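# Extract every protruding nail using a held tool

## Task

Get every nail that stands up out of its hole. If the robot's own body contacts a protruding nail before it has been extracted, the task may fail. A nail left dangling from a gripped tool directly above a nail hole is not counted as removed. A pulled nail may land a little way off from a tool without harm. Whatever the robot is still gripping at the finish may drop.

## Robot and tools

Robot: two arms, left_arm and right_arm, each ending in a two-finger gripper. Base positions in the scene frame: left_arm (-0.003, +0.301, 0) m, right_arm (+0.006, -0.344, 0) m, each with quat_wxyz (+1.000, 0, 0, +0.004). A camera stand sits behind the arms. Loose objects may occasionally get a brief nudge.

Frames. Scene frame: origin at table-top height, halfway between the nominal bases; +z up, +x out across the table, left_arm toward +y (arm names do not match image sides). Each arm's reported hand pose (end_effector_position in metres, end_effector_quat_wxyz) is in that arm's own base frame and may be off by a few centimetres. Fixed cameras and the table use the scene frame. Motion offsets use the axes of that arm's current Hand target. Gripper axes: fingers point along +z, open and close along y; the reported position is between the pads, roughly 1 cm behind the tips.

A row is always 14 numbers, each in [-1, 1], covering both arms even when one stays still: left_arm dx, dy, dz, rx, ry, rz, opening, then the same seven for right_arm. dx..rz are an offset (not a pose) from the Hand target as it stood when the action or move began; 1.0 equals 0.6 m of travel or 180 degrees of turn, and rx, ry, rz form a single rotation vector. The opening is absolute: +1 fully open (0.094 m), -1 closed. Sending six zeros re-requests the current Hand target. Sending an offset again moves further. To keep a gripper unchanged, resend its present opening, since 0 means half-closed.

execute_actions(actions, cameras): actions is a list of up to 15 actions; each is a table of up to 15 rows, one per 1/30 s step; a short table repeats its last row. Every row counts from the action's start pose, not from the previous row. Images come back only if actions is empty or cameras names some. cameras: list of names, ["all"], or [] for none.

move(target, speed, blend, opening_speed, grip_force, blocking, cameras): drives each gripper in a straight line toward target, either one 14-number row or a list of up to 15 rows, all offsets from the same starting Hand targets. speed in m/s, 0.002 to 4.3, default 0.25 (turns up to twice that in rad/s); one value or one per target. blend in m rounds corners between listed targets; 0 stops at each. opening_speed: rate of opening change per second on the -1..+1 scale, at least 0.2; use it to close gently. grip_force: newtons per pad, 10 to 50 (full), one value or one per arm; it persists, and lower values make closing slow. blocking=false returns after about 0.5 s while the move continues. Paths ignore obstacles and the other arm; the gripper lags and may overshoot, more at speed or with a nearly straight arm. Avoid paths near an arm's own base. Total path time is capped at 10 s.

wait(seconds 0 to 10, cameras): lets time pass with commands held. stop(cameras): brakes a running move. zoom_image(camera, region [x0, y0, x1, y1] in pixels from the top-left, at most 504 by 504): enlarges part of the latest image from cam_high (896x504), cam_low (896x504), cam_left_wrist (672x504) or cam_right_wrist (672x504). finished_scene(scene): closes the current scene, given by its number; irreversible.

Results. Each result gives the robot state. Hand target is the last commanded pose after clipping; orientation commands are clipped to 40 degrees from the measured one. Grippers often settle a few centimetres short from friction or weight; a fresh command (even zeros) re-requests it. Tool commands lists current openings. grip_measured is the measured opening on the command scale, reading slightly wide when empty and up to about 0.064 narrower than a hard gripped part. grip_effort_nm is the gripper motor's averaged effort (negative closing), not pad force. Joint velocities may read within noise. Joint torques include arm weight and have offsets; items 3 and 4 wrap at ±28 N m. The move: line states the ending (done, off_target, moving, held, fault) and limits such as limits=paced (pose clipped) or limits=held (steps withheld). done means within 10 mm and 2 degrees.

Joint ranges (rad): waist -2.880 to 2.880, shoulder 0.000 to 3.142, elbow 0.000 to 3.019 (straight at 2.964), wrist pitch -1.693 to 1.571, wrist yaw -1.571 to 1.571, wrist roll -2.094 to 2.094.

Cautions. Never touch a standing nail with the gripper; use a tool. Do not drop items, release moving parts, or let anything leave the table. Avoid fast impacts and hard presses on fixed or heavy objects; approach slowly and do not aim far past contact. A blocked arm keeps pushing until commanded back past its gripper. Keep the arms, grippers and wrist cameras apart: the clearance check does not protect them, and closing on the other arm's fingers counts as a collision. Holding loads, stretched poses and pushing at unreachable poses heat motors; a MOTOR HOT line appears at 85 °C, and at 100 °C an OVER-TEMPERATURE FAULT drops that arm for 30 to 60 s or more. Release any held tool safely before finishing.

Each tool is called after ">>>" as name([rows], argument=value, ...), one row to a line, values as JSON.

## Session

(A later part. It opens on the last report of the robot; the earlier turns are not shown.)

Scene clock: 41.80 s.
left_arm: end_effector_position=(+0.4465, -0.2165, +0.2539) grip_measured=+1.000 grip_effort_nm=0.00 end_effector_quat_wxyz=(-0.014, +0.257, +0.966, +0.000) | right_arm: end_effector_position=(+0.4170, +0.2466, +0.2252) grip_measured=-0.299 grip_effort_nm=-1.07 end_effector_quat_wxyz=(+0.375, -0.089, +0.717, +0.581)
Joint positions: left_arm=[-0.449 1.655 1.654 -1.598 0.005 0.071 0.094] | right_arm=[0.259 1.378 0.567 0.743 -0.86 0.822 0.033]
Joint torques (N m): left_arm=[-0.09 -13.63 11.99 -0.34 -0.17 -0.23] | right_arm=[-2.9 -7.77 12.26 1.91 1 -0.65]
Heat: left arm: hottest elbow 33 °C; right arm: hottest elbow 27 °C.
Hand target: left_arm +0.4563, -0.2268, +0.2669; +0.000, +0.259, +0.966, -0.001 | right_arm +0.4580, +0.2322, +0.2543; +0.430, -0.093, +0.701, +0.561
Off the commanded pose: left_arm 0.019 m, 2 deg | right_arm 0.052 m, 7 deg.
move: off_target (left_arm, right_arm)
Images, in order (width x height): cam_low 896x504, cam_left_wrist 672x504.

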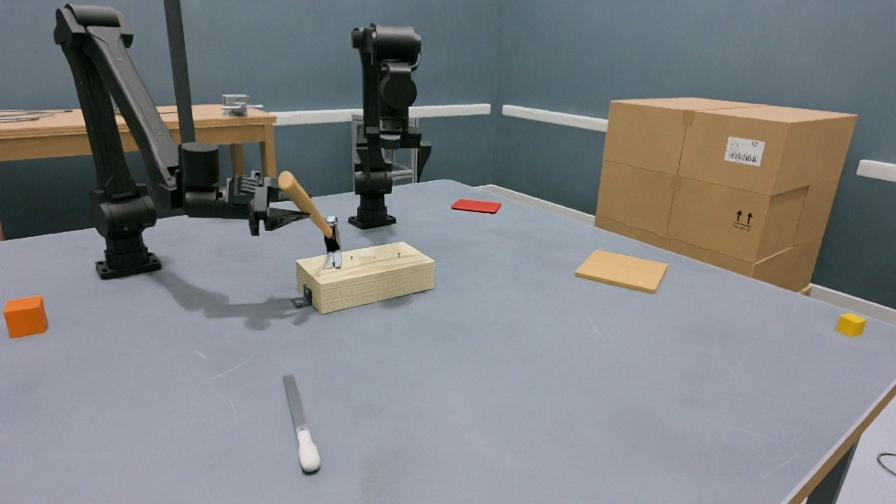

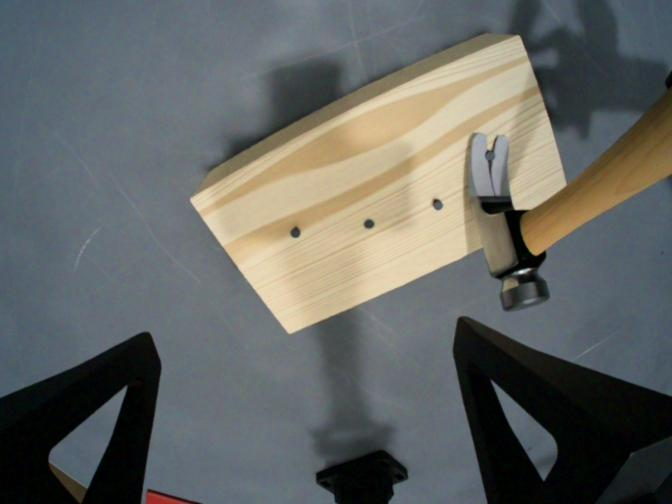

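>>> move(target=[0,0,0,0,0,0,1,0.16,0.23,0.01,0,0,-0.167,-0.9], speed=0.15, cameras=["cam_left_wrist","cam_low","cam_high"])

>>> zoom_image(camera="cam_left_wrist", region=[400, 100, 620, 330])

>>> zoom_image(camera="cam_low", region=[270, 150, 430, 310])

Scene clock: 44.60 s.
left_arm: end_effector_position=(+0.4465, -0.2165, +0.2539) grip_measured=+1.000 grip_effort_nm=-0.01 end_effector_quat_wxyz=(-0.014, +0.257, +0.966, +0.000) | right_arm: end_effector_position=(+0.3733, +0.3005, +0.2470) grip_measured=-0.305 grip_effort_nm=-1.07 end_effector_quat_wxyz=(+0.538, -0.184, +0.709, +0.418)
Joint positions: left_arm=[-0.449 1.655 1.654 -1.598 0.005 0.071 0.094] | right_arm=[0.549 1.188 0.503 0.608 -0.365 0.379 0.033]
Joint torques (N m): left_arm=[-0.03 -13.74 11.99 -0.34 -0.17 -0.23] | right_arm=[7.06 -15.21 4.7 2.61 -2.06 -1.41]
Heat: left arm: hottest elbow 33 °C; right arm: hottest elbow 27 °C.
Hand target: left_arm +0.4563, -0.2268, +0.2669; +0.000, +0.259, +0.966, -0.001 | right_arm +0.3175, +0.3200, +0.2838; +0.561, -0.272, +0.653, +0.430
Off the commanded pose: left_arm 0.019 m, 2 deg | right_arm 0.070 m, 12 deg.
move: off_target (left_arm, right_arm)
Images, in order (width x height): cam_high 896x504, cam_low 896x504, cam_left_wrist 672x504.

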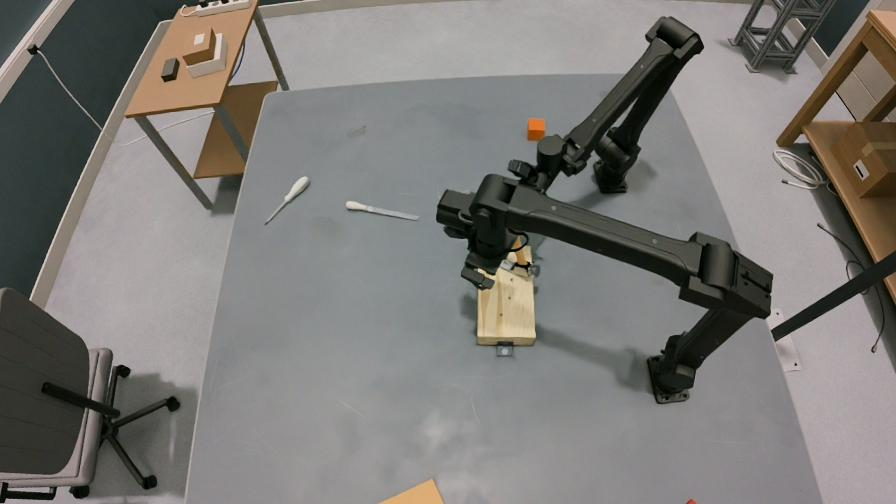

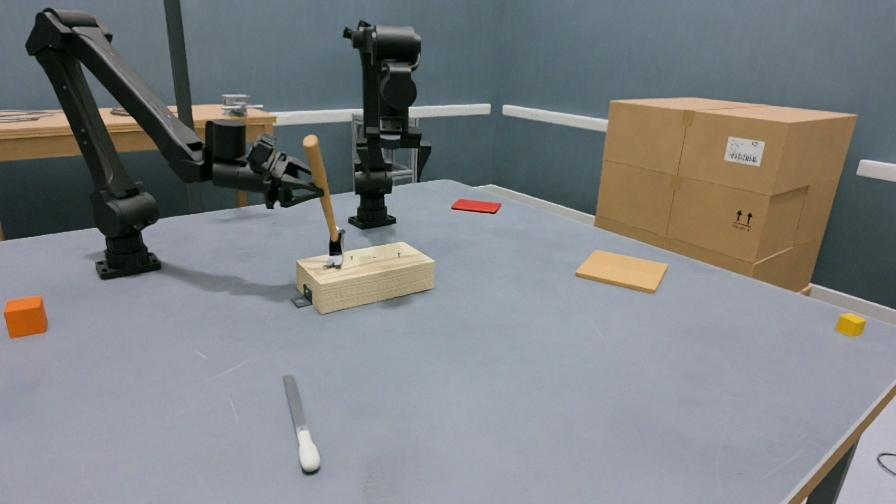

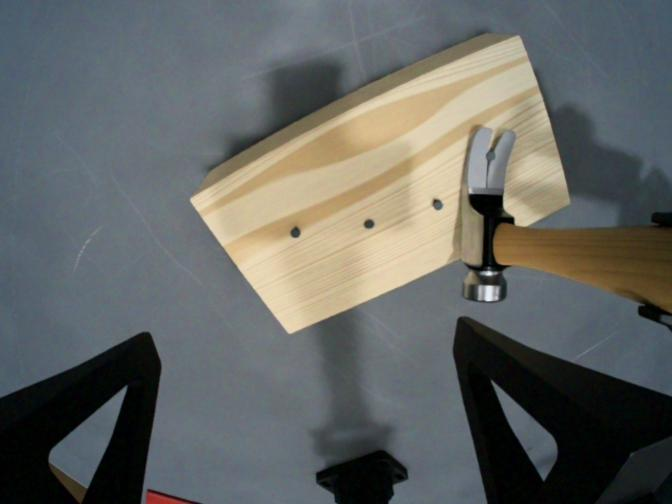

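Scaled by 2.191 from the camera's 672x504 image, which has a finer 960x720 frame.

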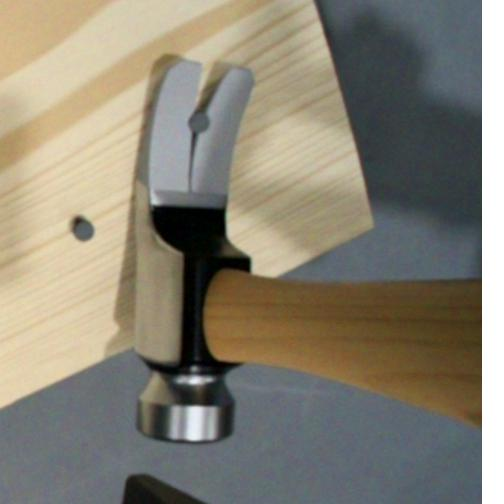

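Scaled by 3.150 from the camera's 896x504 image, which has a finer 1280x720 frame.

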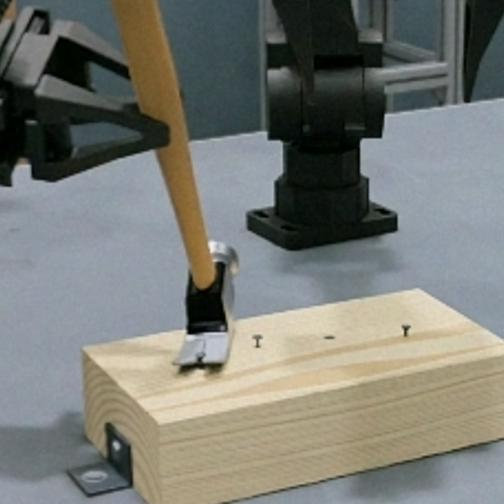

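>>> move(target=[0,0,0,0,0,0,1,0.042,0.1,-0.035,0,0,-0.14,-0.9], speed=0.15, cameras=["cam_left_wrist","cam_low"])

>>> zoom_image(camera="cam_left_wrist", region=[400, 100, 620, 330])

>>> zoom_image(camera="cam_low", region=[270, 150, 430, 310])

Scene clock: 47.17 s.
left_arm: end_effector_position=(+0.4465, -0.2165, +0.2539) grip_measured=+1.000 grip_effort_nm=0.00 end_effector_quat_wxyz=(-0.014, +0.257, +0.966, +0.000) | right_arm: end_effector_position=(+0.3349, +0.3006, +0.2471) grip_measured=-0.277 grip_effort_nm=-1.08 end_effector_quat_wxyz=(+0.619, -0.258, +0.676, +0.305)
Joint positions: left_arm=[-0.449 1.655 1.654 -1.598 0.005 0.071 0.094] | right_arm=[0.676 1.083 0.411 0.623 -0.146 0.085 0.034]
Joint torques (N m): left_arm=[-0.09 -13.51 11.99 -0.35 -0.17 -0.24] | right_arm=[11.16 -13.51 3.37 2.88 -3.06 -2.83]
Heat: left arm: hottest elbow 34 °C; right arm: hottest elbow 27 °C.
Hand target: left_arm +0.4563, -0.2268, +0.2669; +0.000, +0.259, +0.966, -0.001 | right_arm +0.2513, +0.3340, +0.2751; +0.641, -0.407, +0.578, +0.298
Off the commanded pose: left_arm 0.019 m, 2 deg | right_arm 0.094 m, 21 deg.
move: off_target (left_arm, right_arm)
Images, in order (width x height): cam_low 896x504, cam_left_wrist 672x504.

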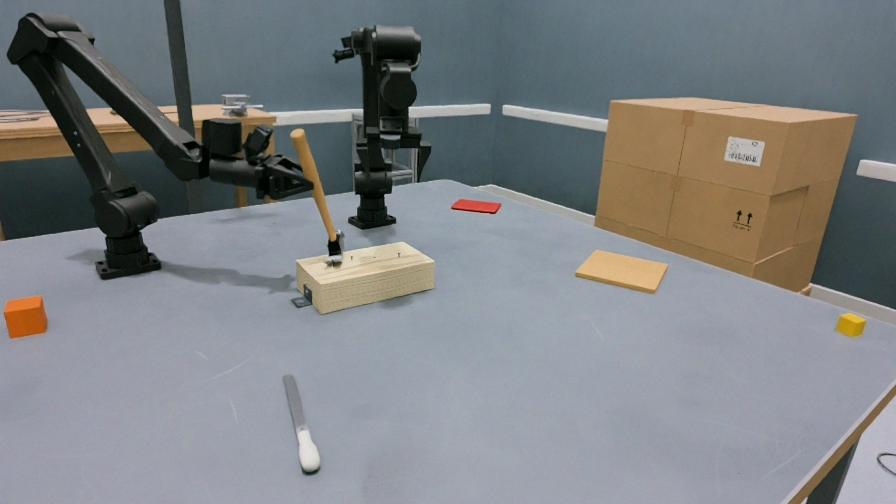

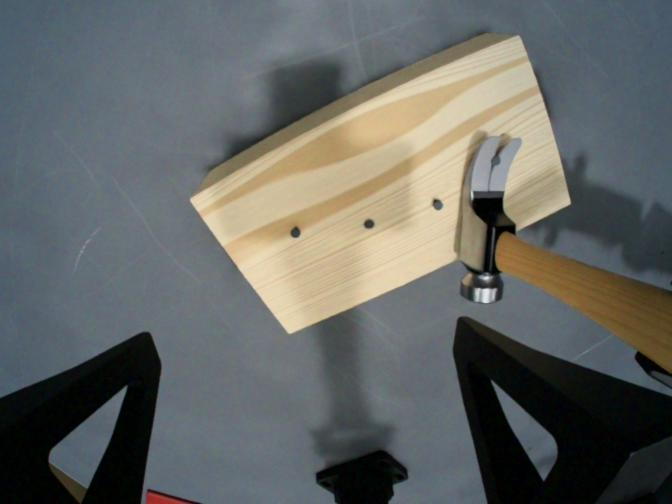

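Scaled by 2.191 from the camera's 672x504 image, which has a finer 960x720 frame.

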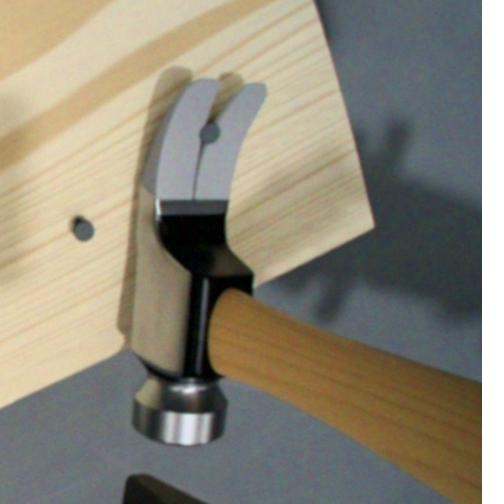

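Scaled by 3.150 from the camera's 896x504 image, which has a finer 1280x720 frame.

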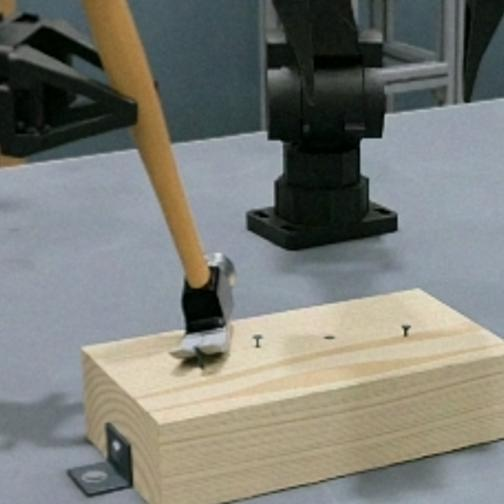

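>>> move(target=[0,0,0,0,0,0,1,0.01,0.137,0.042,0,0,-0.083,-0.9], speed=0.15, cameras=["cam_left_wrist","cam_low"])

>>> zoom_image(camera="cam_left_wrist", region=[400, 100, 620, 330])

>>> zoom_image(camera="cam_low", region=[270, 150, 430, 310])

Scene clock: 49.33 s.
left_arm: end_effector_position=(+0.4465, -0.2165, +0.2539) grip_measured=+1.000 grip_effort_nm=-0.01 end_effector_quat_wxyz=(-0.014, +0.257, +0.966, +0.000) | right_arm: end_effector_position=(+0.1911, +0.3834, +0.2201) grip_measured=-0.314 grip_effort_nm=-1.07 end_effector_quat_wxyz=(+0.645, -0.488, +0.549, +0.212)
Joint positions: left_arm=[-0.449 1.655 1.654 -1.598 0.005 0.071 0.094] | right_arm=[1.154 1.063 0.333 0.651 0.11 -0.401 0.032]
Joint torques (N m): left_arm=[-0.03 -13.63 11.96 -0.36 -0.17 -0.23] | right_arm=[1.14 -5.54 10.63 2.95 0.12 -0.51]
Heat: left arm: hottest elbow 34 °C; right arm: hottest elbow 27 °C.
Hand target: left_arm +0.4563, -0.2268, +0.2669; +0.000, +0.259, +0.966, -0.001 | right_arm +0.1947, +0.3956, +0.2543; +0.674, -0.479, +0.520, +0.212
Off the commanded pose: left_arm 0.019 m, 2 deg | right_arm 0.037 m, 5 deg.
move: off_target (left_arm, right_arm)
Images, in order (width x height): cam_low 896x504, cam_left_wrist 672x504.

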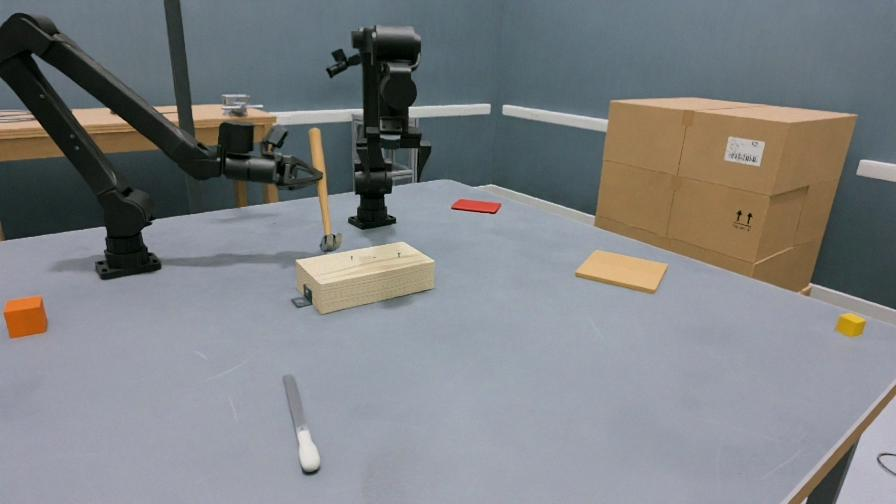

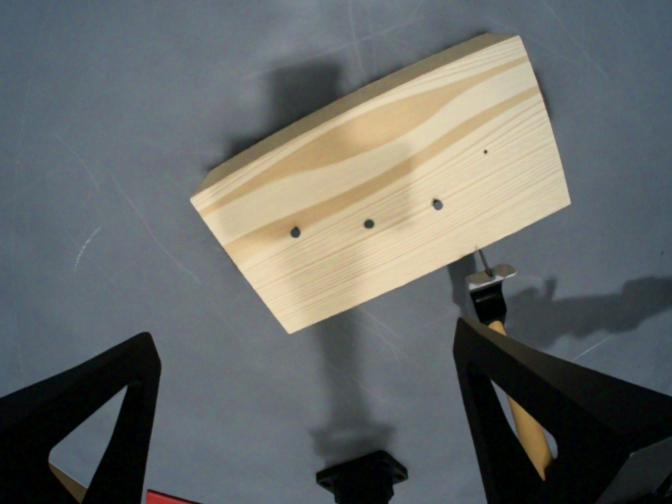

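Scaled by 2.191 from the camera's 672x504 image, which has a finer 960x720 frame.

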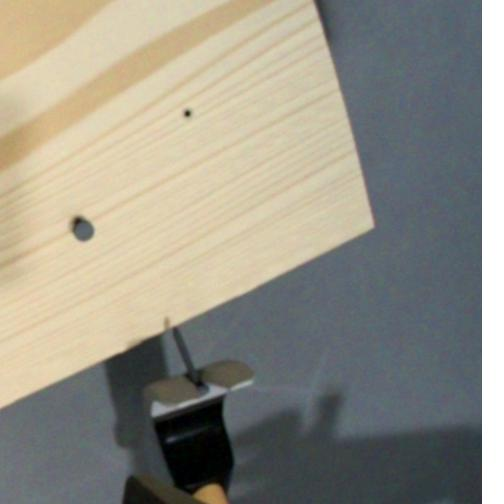

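Scaled by 3.150 from the camera's 896x504 image, which has a finer 1280x720 frame.

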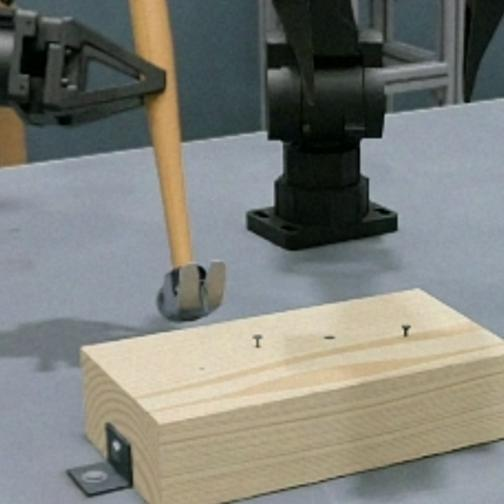

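>>> move([
  [0,0,0,0,0,0,1,0.115,-0.288,-0.207,0,0,0.32,-0.9],
  [0,0,0,0,0,0,1,0.235,-0.232,-0.207,0,0,0.64,-0.9],
], speed=[0.4,0.9], blend=0.04, cameras=["all"])

>>> zoom_image(camera="cam_high", region=[470, 120, 670, 320])

>>> zoom_image(camera="cam_low", region=[150, 100, 450, 320])

Scene clock: 53.57 s.
left_arm: end_effector_position=(+0.4465, -0.2165, +0.2539) grip_measured=+1.000 grip_effort_nm=0.00 end_effector_quat_wxyz=(-0.014, +0.257, +0.966, +0.000) | right_arm: end_effector_position=(+0.2927, +0.1929, +0.1764) grip_measured=-0.314 grip_effort_nm=-1.07 end_effector_quat_wxyz=(+0.194, +0.173, +0.699, +0.666)
Joint positions: left_arm=[-0.449 1.655 1.654 -1.598 0.005 0.071 0.094] | right_arm=[0.207 1.117 0.156 0.904 -0.837 1.487 0.032]
Joint torques (N m): left_arm=[0.03 -13.68 11.97 -0.35 -0.17 -0.24] | right_arm=[1.67 -3.96 6.26 3.44 0.02 0.62]
Heat: left arm: hottest elbow 35 °C; right arm: hottest elbow 27 °C.
Hand target: left_arm +0.4563, -0.2268, +0.2669; +0.000, +0.259, +0.966, -0.001 | right_arm +0.2938, +0.1952, +0.1863; +0.183, +0.182, +0.683, +0.683
Off the commanded pose: left_arm 0.019 m, 2 deg | right_arm 0.010 m, 3 deg.
move: off_target (left_arm, right_arm)

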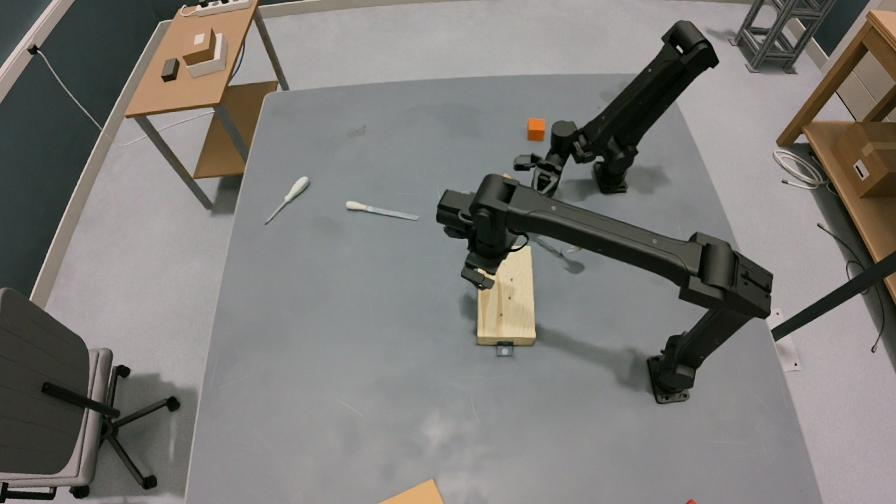

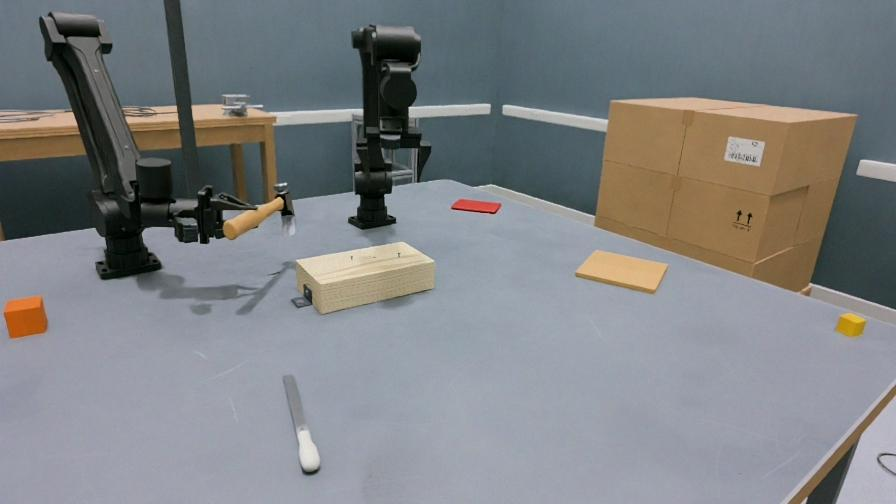

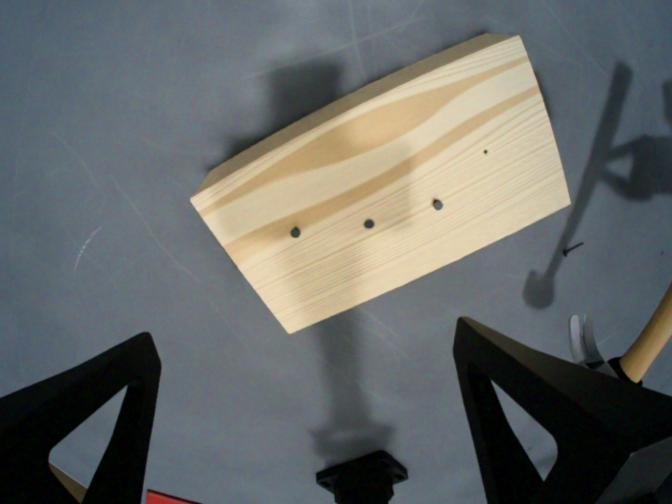

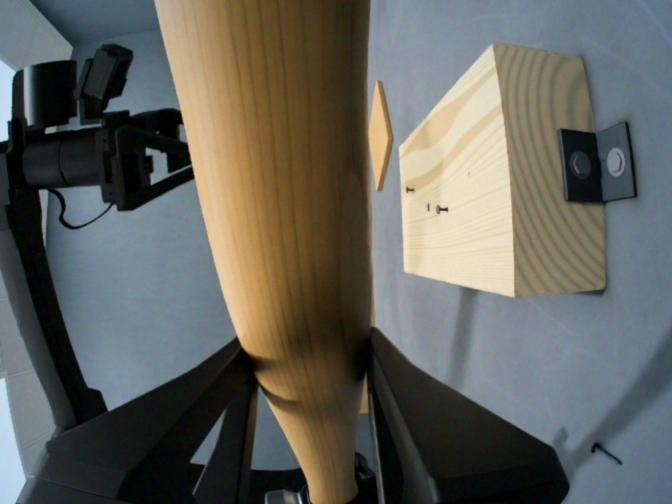

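Scaled by 2.520 from the camera's 896x504 image, which has a finer 1280x720 frame.

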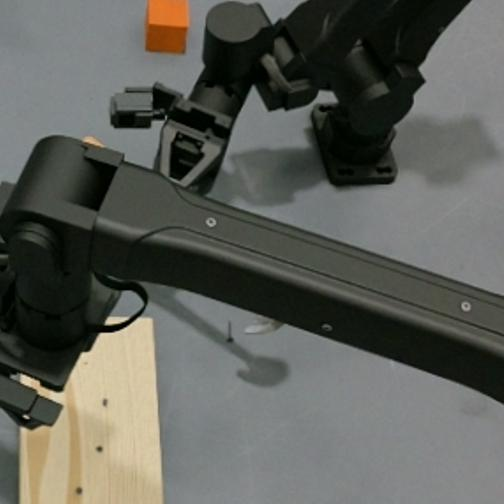

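Scaled by 1.680 from the camera's 896x504 image, which has a finer 1280x720 frame.

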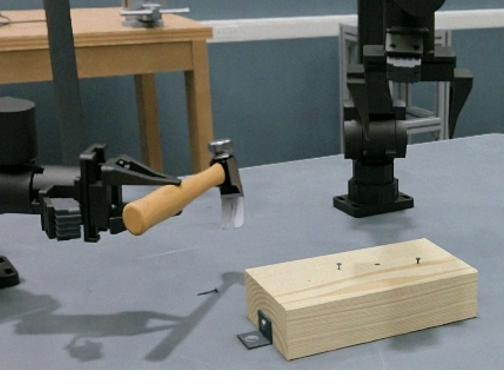

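>>> move([
  [0.071,0.06,0,0,0,0,1,0.021,0.2,0.036,0,0,-0.25,-0.9],
  [0.071,0.06,0,0,0,0,1,0.069,0.232,0.239,0,0,-0.25,-0.9],
], speed=[0.4,0.3], blend=0.03, cameras=["cam_high","cam_low","cam_left_wrist"])

>>> zoom_image(camera="cam_high", region=[460, 210, 570, 330])

>>> zoom_image(camera="cam_low", region=[290, 190, 410, 310])

Scene clock: 56.97 s.
left_arm: end_effector_position=(+0.4347, -0.1794, +0.2625) grip_measured=+1.000 grip_effort_nm=-0.01 end_effector_quat_wxyz=(-0.011, +0.260, +0.965, -0.001) | right_arm: end_effector_position=(+0.3119, +0.3206, +0.2558) grip_measured=-0.314 grip_effort_nm=-1.07 end_effector_quat_wxyz=(+0.391, -0.086, +0.751, +0.525)
Joint positions: left_arm=[-0.389 1.581 1.586 -1.598 0.004 0.138 0.094] | right_arm=[0.653 1.023 0.482 0.385 -0.387 0.758 0.032]
Joint torques (N m): left_arm=[1.67 -14.92 8.09 0.47 -0.15 -0.07] | right_arm=[1.49 -5.95 14.99 4.16 -0.03 0.06]
Heat: left arm: hottest elbow 35 °C; right arm: hottest elbow 28 °C.
Hand target: left_arm +0.4374, -0.1744, +0.2669; +0.000, +0.259, +0.966, -0.001 | right_arm +0.3295, +0.3402, +0.3253; +0.430, -0.093, +0.701, +0.561
Off the commanded pose: left_arm 0.007 m, 1 deg | right_arm 0.075 m, 8 deg.
move: off_target (right_arm)
Images, in order (width x height): cam_high 896x504, cam_low 896x504, cam_left_wrist 672x504.

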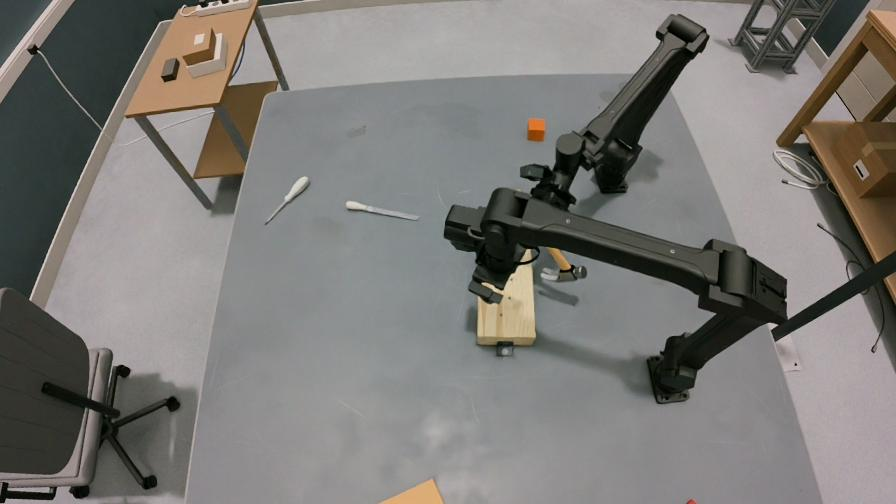

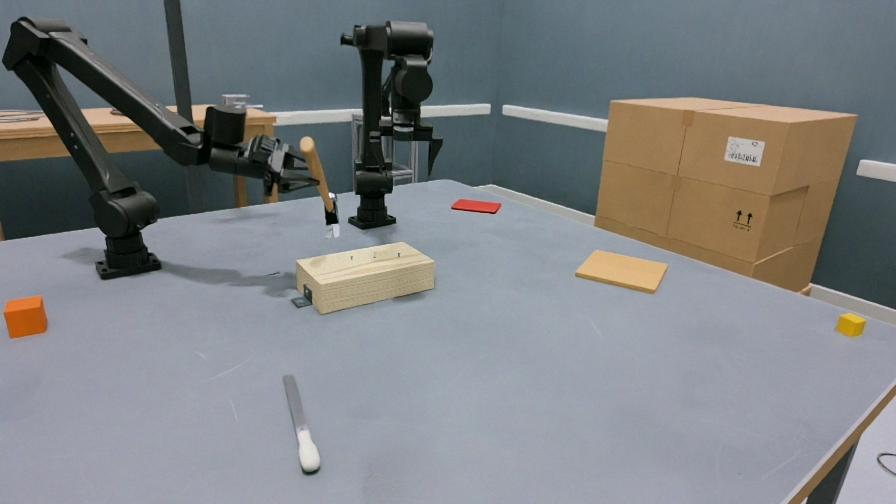

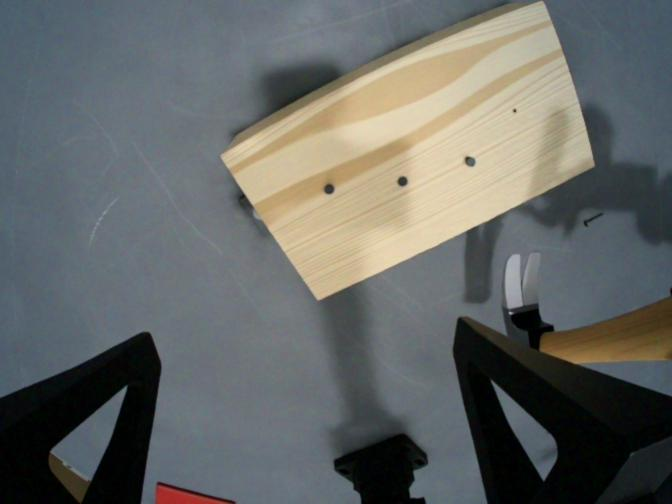

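Scaled by 4.200 from the camera's 896x504 image, which has a finer 1280x720 frame.

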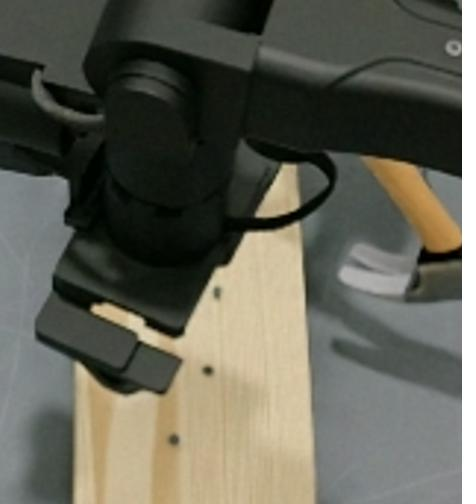

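Scaled by 4.200 from the camera's 896x504 image, which has a finer 1280x720 frame.

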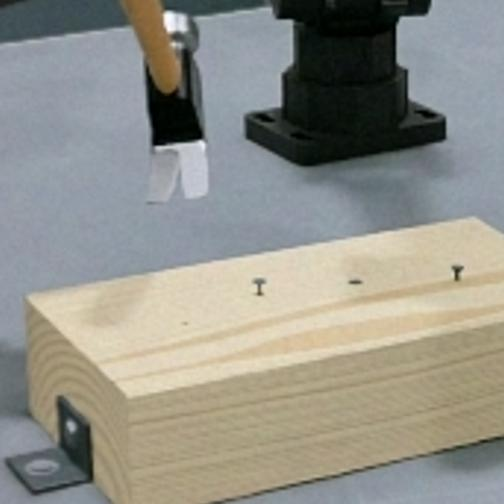

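>>> move(target=[0,0,0,0,0,0,1,-0.03,-0.052,0.075,0,0,0,-0.9], speed=0.2, cameras=["cam_high","cam_low","cam_left_wrist"])

>>> zoom_image(camera="cam_high", region=[460, 210, 570, 330])

>>> zoom_image(camera="cam_low", region=[290, 190, 410, 310])

>>> zoom_image(camera="cam_left_wrist", region=[400, 110, 600, 330])

Scene clock: 59.07 s.
left_arm: end_effector_position=(+0.4347, -0.1794, +0.2625) grip_measured=+1.000 grip_effort_nm=-0.01 end_effector_quat_wxyz=(-0.011, +0.260, +0.965, -0.001) | right_arm: end_effector_position=(+0.3602, +0.3454, +0.2504) grip_measured=-0.314 grip_effort_nm=-1.07 end_effector_quat_wxyz=(+0.391, -0.089, +0.749, +0.528)
Joint positions: left_arm=[-0.389 1.581 1.586 -1.598 0.004 0.138 0.094] | right_arm=[0.621 1.217 0.592 0.473 -0.426 0.752 0.032]
Joint torques (N m): left_arm=[1.73 -14.97 8.08 0.46 -0.14 -0.07] | right_arm=[0.15 -8.29 14.43 4.14 -0.12 0.15]
Heat: left arm: hottest elbow 35 °C; right arm: hottest elbow 28 °C.
Hand target: left_arm +0.4374, -0.1744, +0.2669; +0.000, +0.259, +0.966, -0.001 | right_arm +0.3821, +0.3618, +0.3159; +0.430, -0.093, +0.701, +0.561
Off the commanded pose: left_arm 0.007 m, 1 deg | right_arm 0.071 m, 8 deg.
move: off_target (right_arm)
Images, in order (width x height): cam_high 896x504, cam_low 896x504, cam_left_wrist 672x504.

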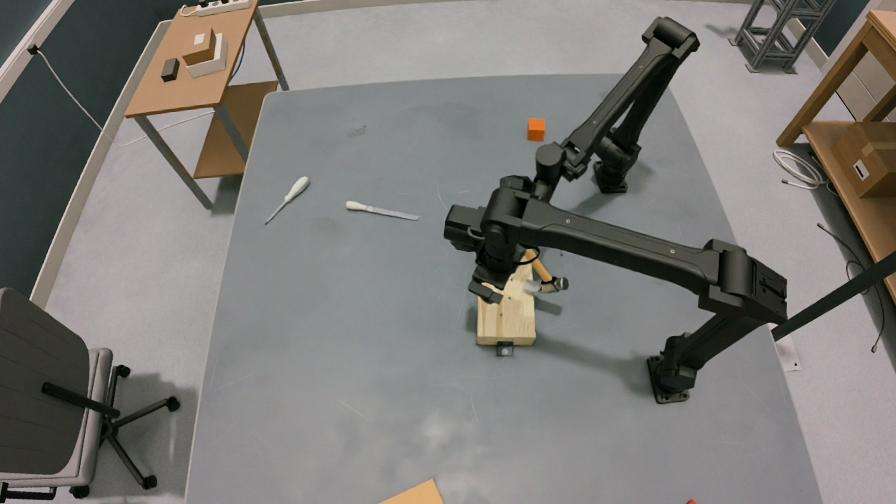

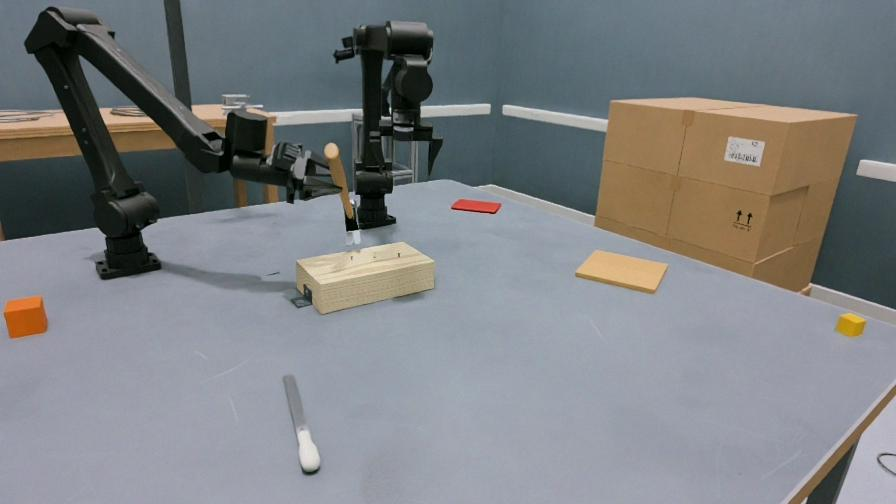

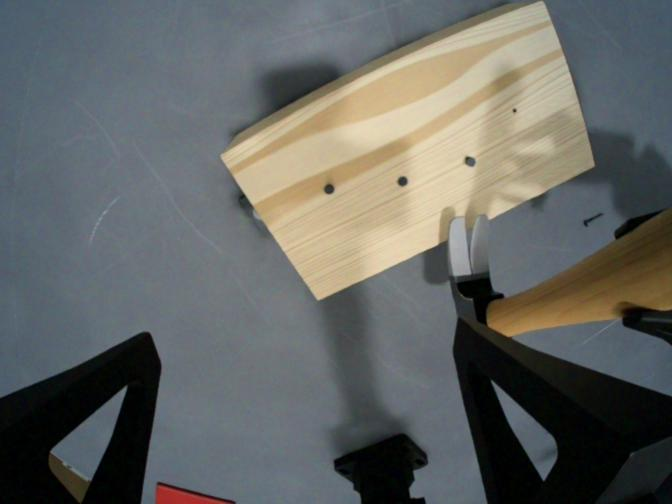

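Scaled by 4.200 from the camera's 896x504 image, which has a finer 1280x720 frame.

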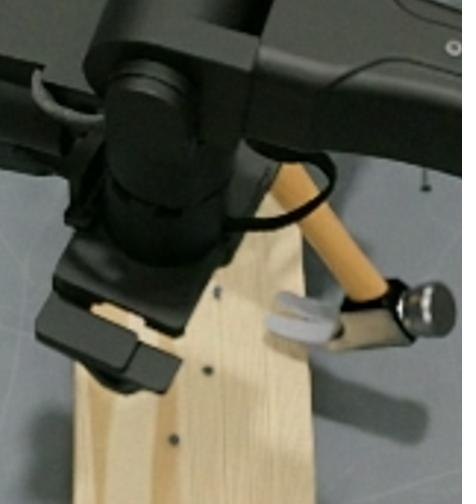

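Scaled by 4.200 from the camera's 896x504 image, which has a finer 1280x720 frame.

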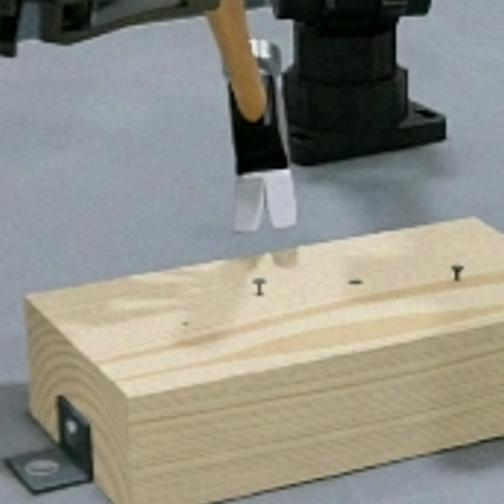

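Scaled by 2.291 from the camera's 672x504 image, which has a finer 960x720 frame.

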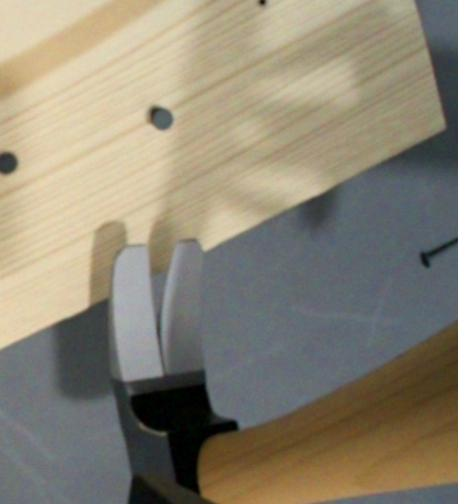

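>>> move(target=[0,0,0,0,0,0,1,0.024,-0.051,0,0,0,0,-0.9], speed=0.15, cameras=["cam_high","cam_low","cam_left_wrist"])

>>> zoom_image(camera="cam_low", region=[290, 190, 410, 310])

>>> zoom_image(camera="cam_left_wrist", region=[400, 110, 600, 330])

Scene clock: 60.43 s.
left_arm: end_effector_position=(+0.4347, -0.1794, +0.2625) grip_measured=+1.000 grip_effort_nm=0.00 end_effector_quat_wxyz=(-0.011, +0.260, +0.965, -0.001) | right_arm: end_effector_position=(+0.3748, +0.3474, +0.2344) grip_measured=-0.314 grip_effort_nm=-1.07 end_effector_quat_wxyz=(+0.397, -0.092, +0.741, +0.534)
Joint positions: left_arm=[-0.389 1.581 1.586 -1.598 0.004 0.138 0.094] | right_arm=[0.598 1.305 0.592 0.586 -0.454 0.752 0.032]
Joint torques (N m): left_arm=[1.67 -14.92 8.06 0.47 -0.14 -0.07] | right_arm=[-0.15 -9.05 11.86 4.04 -0.16 0.17]
Heat: left arm: hottest elbow 35 °C; right arm: hottest elbow 29 °C.
Hand target: left_arm +0.4374, -0.1744, +0.2669; +0.000, +0.259, +0.966, -0.001 | right_arm +0.3920, +0.3560, +0.2840; +0.430, -0.093, +0.701, +0.561
Off the commanded pose: left_arm 0.007 m, 1 deg | right_arm 0.053 m, 7 deg.
move: off_target (right_arm)
Images, in order (width x height): cam_high 896x504, cam_low 896x504, cam_left_wrist 672x504.

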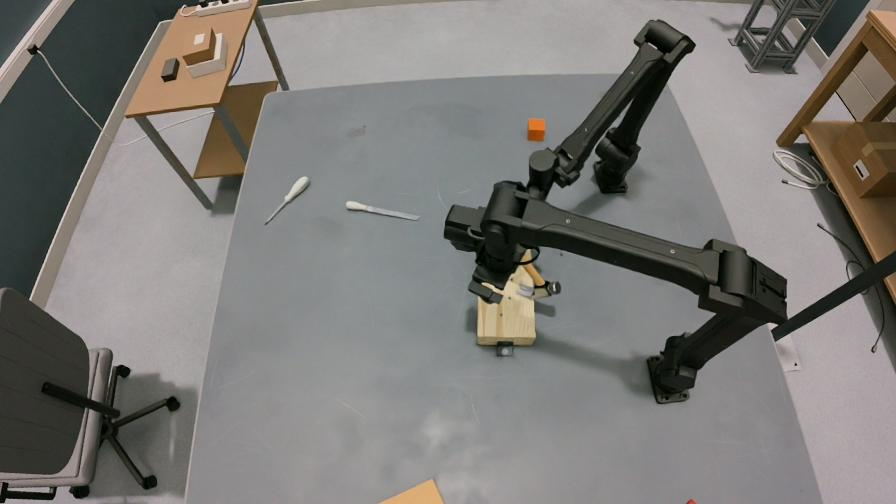

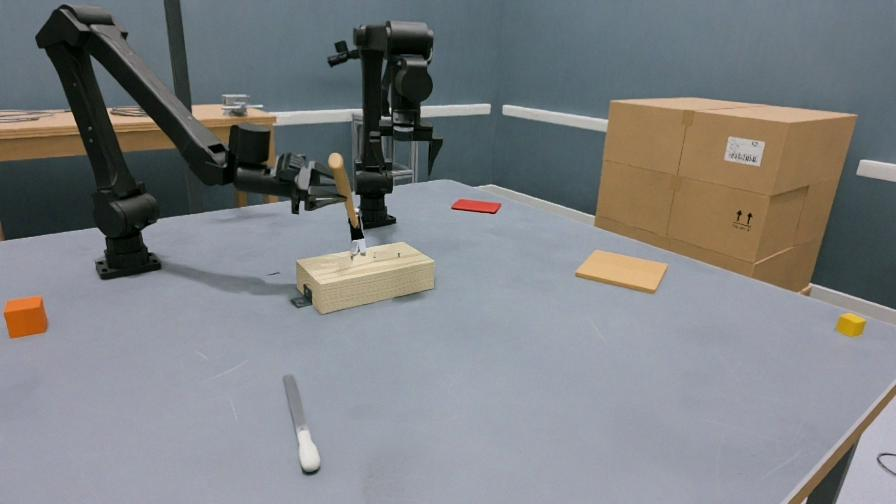

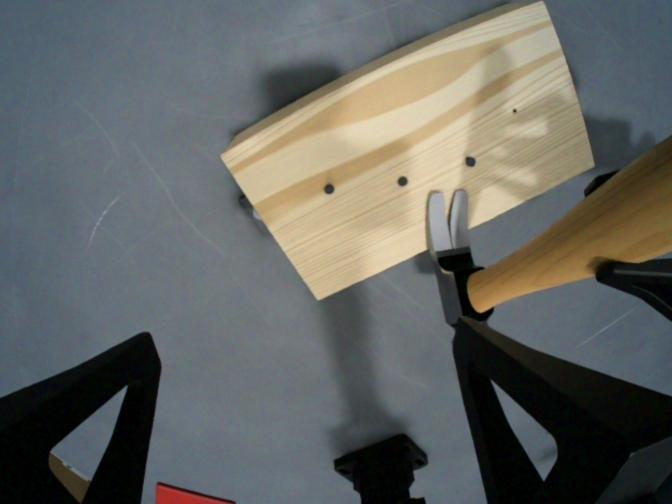

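Scaled by 4.200 from the camera's 896x504 image, which has a finer 1280x720 frame.

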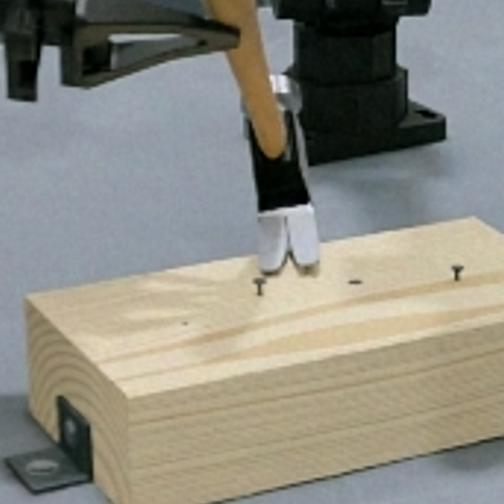

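Scaled by 2.291 from the camera's 672x504 image, which has a finer 960x720 frame.

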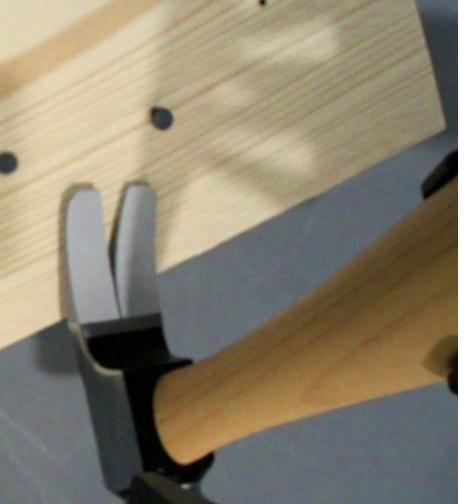

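>>> move(target=[0,0,0,0,0,0,1,-0.006,0.006,-0.04,0.047,-0.047,0,-0.9], speed=0.15, cameras=["cam_low","cam_left_wrist"])

>>> zoom_image(camera="cam_low", region=[290, 190, 410, 310])

>>> zoom_image(camera="cam_left_wrist", region=[400, 110, 600, 330])

Scene clock: 62.17 s.
left_arm: end_effector_position=(+0.4347, -0.1794, +0.2625) grip_measured=+1.000 grip_effort_nm=-0.01 end_effector_quat_wxyz=(-0.011, +0.260, +0.965, -0.001) | right_arm: end_effector_position=(+0.3849, +0.3343, +0.2495) grip_measured=-0.314 grip_effort_nm=-1.07 end_effector_quat_wxyz=(+0.469, -0.025, +0.738, +0.485)
Joint positions: left_arm=[-0.389 1.581 1.586 -1.598 0.004 0.138 0.094] | right_arm=[0.655 1.25 0.573 0.586 -0.179 0.752 0.032]
Joint torques (N m): left_arm=[1.73 -14.92 8.08 0.47 -0.14 -0.06] | right_arm=[0.91 -11.99 8.57 3.02 0.05 0.19]
Heat: left arm: hottest elbow 34 °C; right arm: hottest elbow 29 °C.
Hand target: left_arm +0.4374, -0.1744, +0.2669; +0.000, +0.259, +0.966, -0.001 | right_arm +0.3801, +0.3352, +0.2892; +0.486, -0.019, +0.707, +0.513
Off the commanded pose: left_arm 0.007 m, 1 deg | right_arm 0.040 m, 5 deg.
move: off_target (right_arm)
Images, in order (width x height): cam_low 896x504, cam_left_wrist 672x504.

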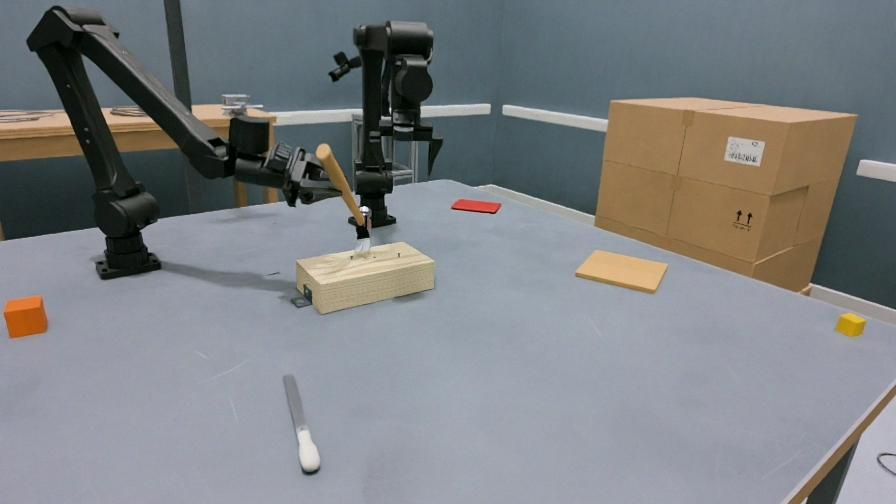

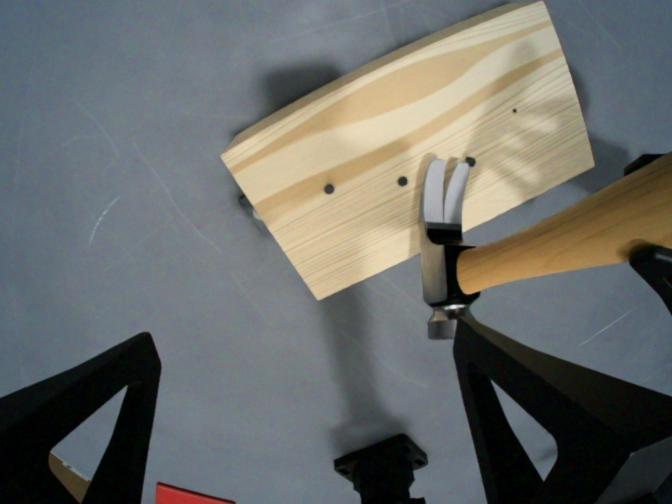

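Scaled by 4.200 from the camera's 896x504 image, which has a finer 1280x720 frame.

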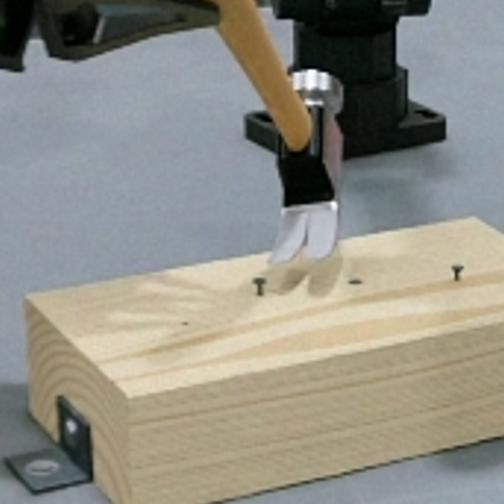

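Scaled by 2.291 from the camera's 672x504 image, which has a finer 960x720 frame.

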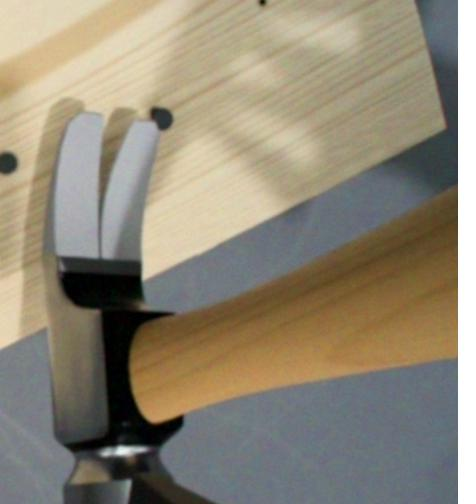

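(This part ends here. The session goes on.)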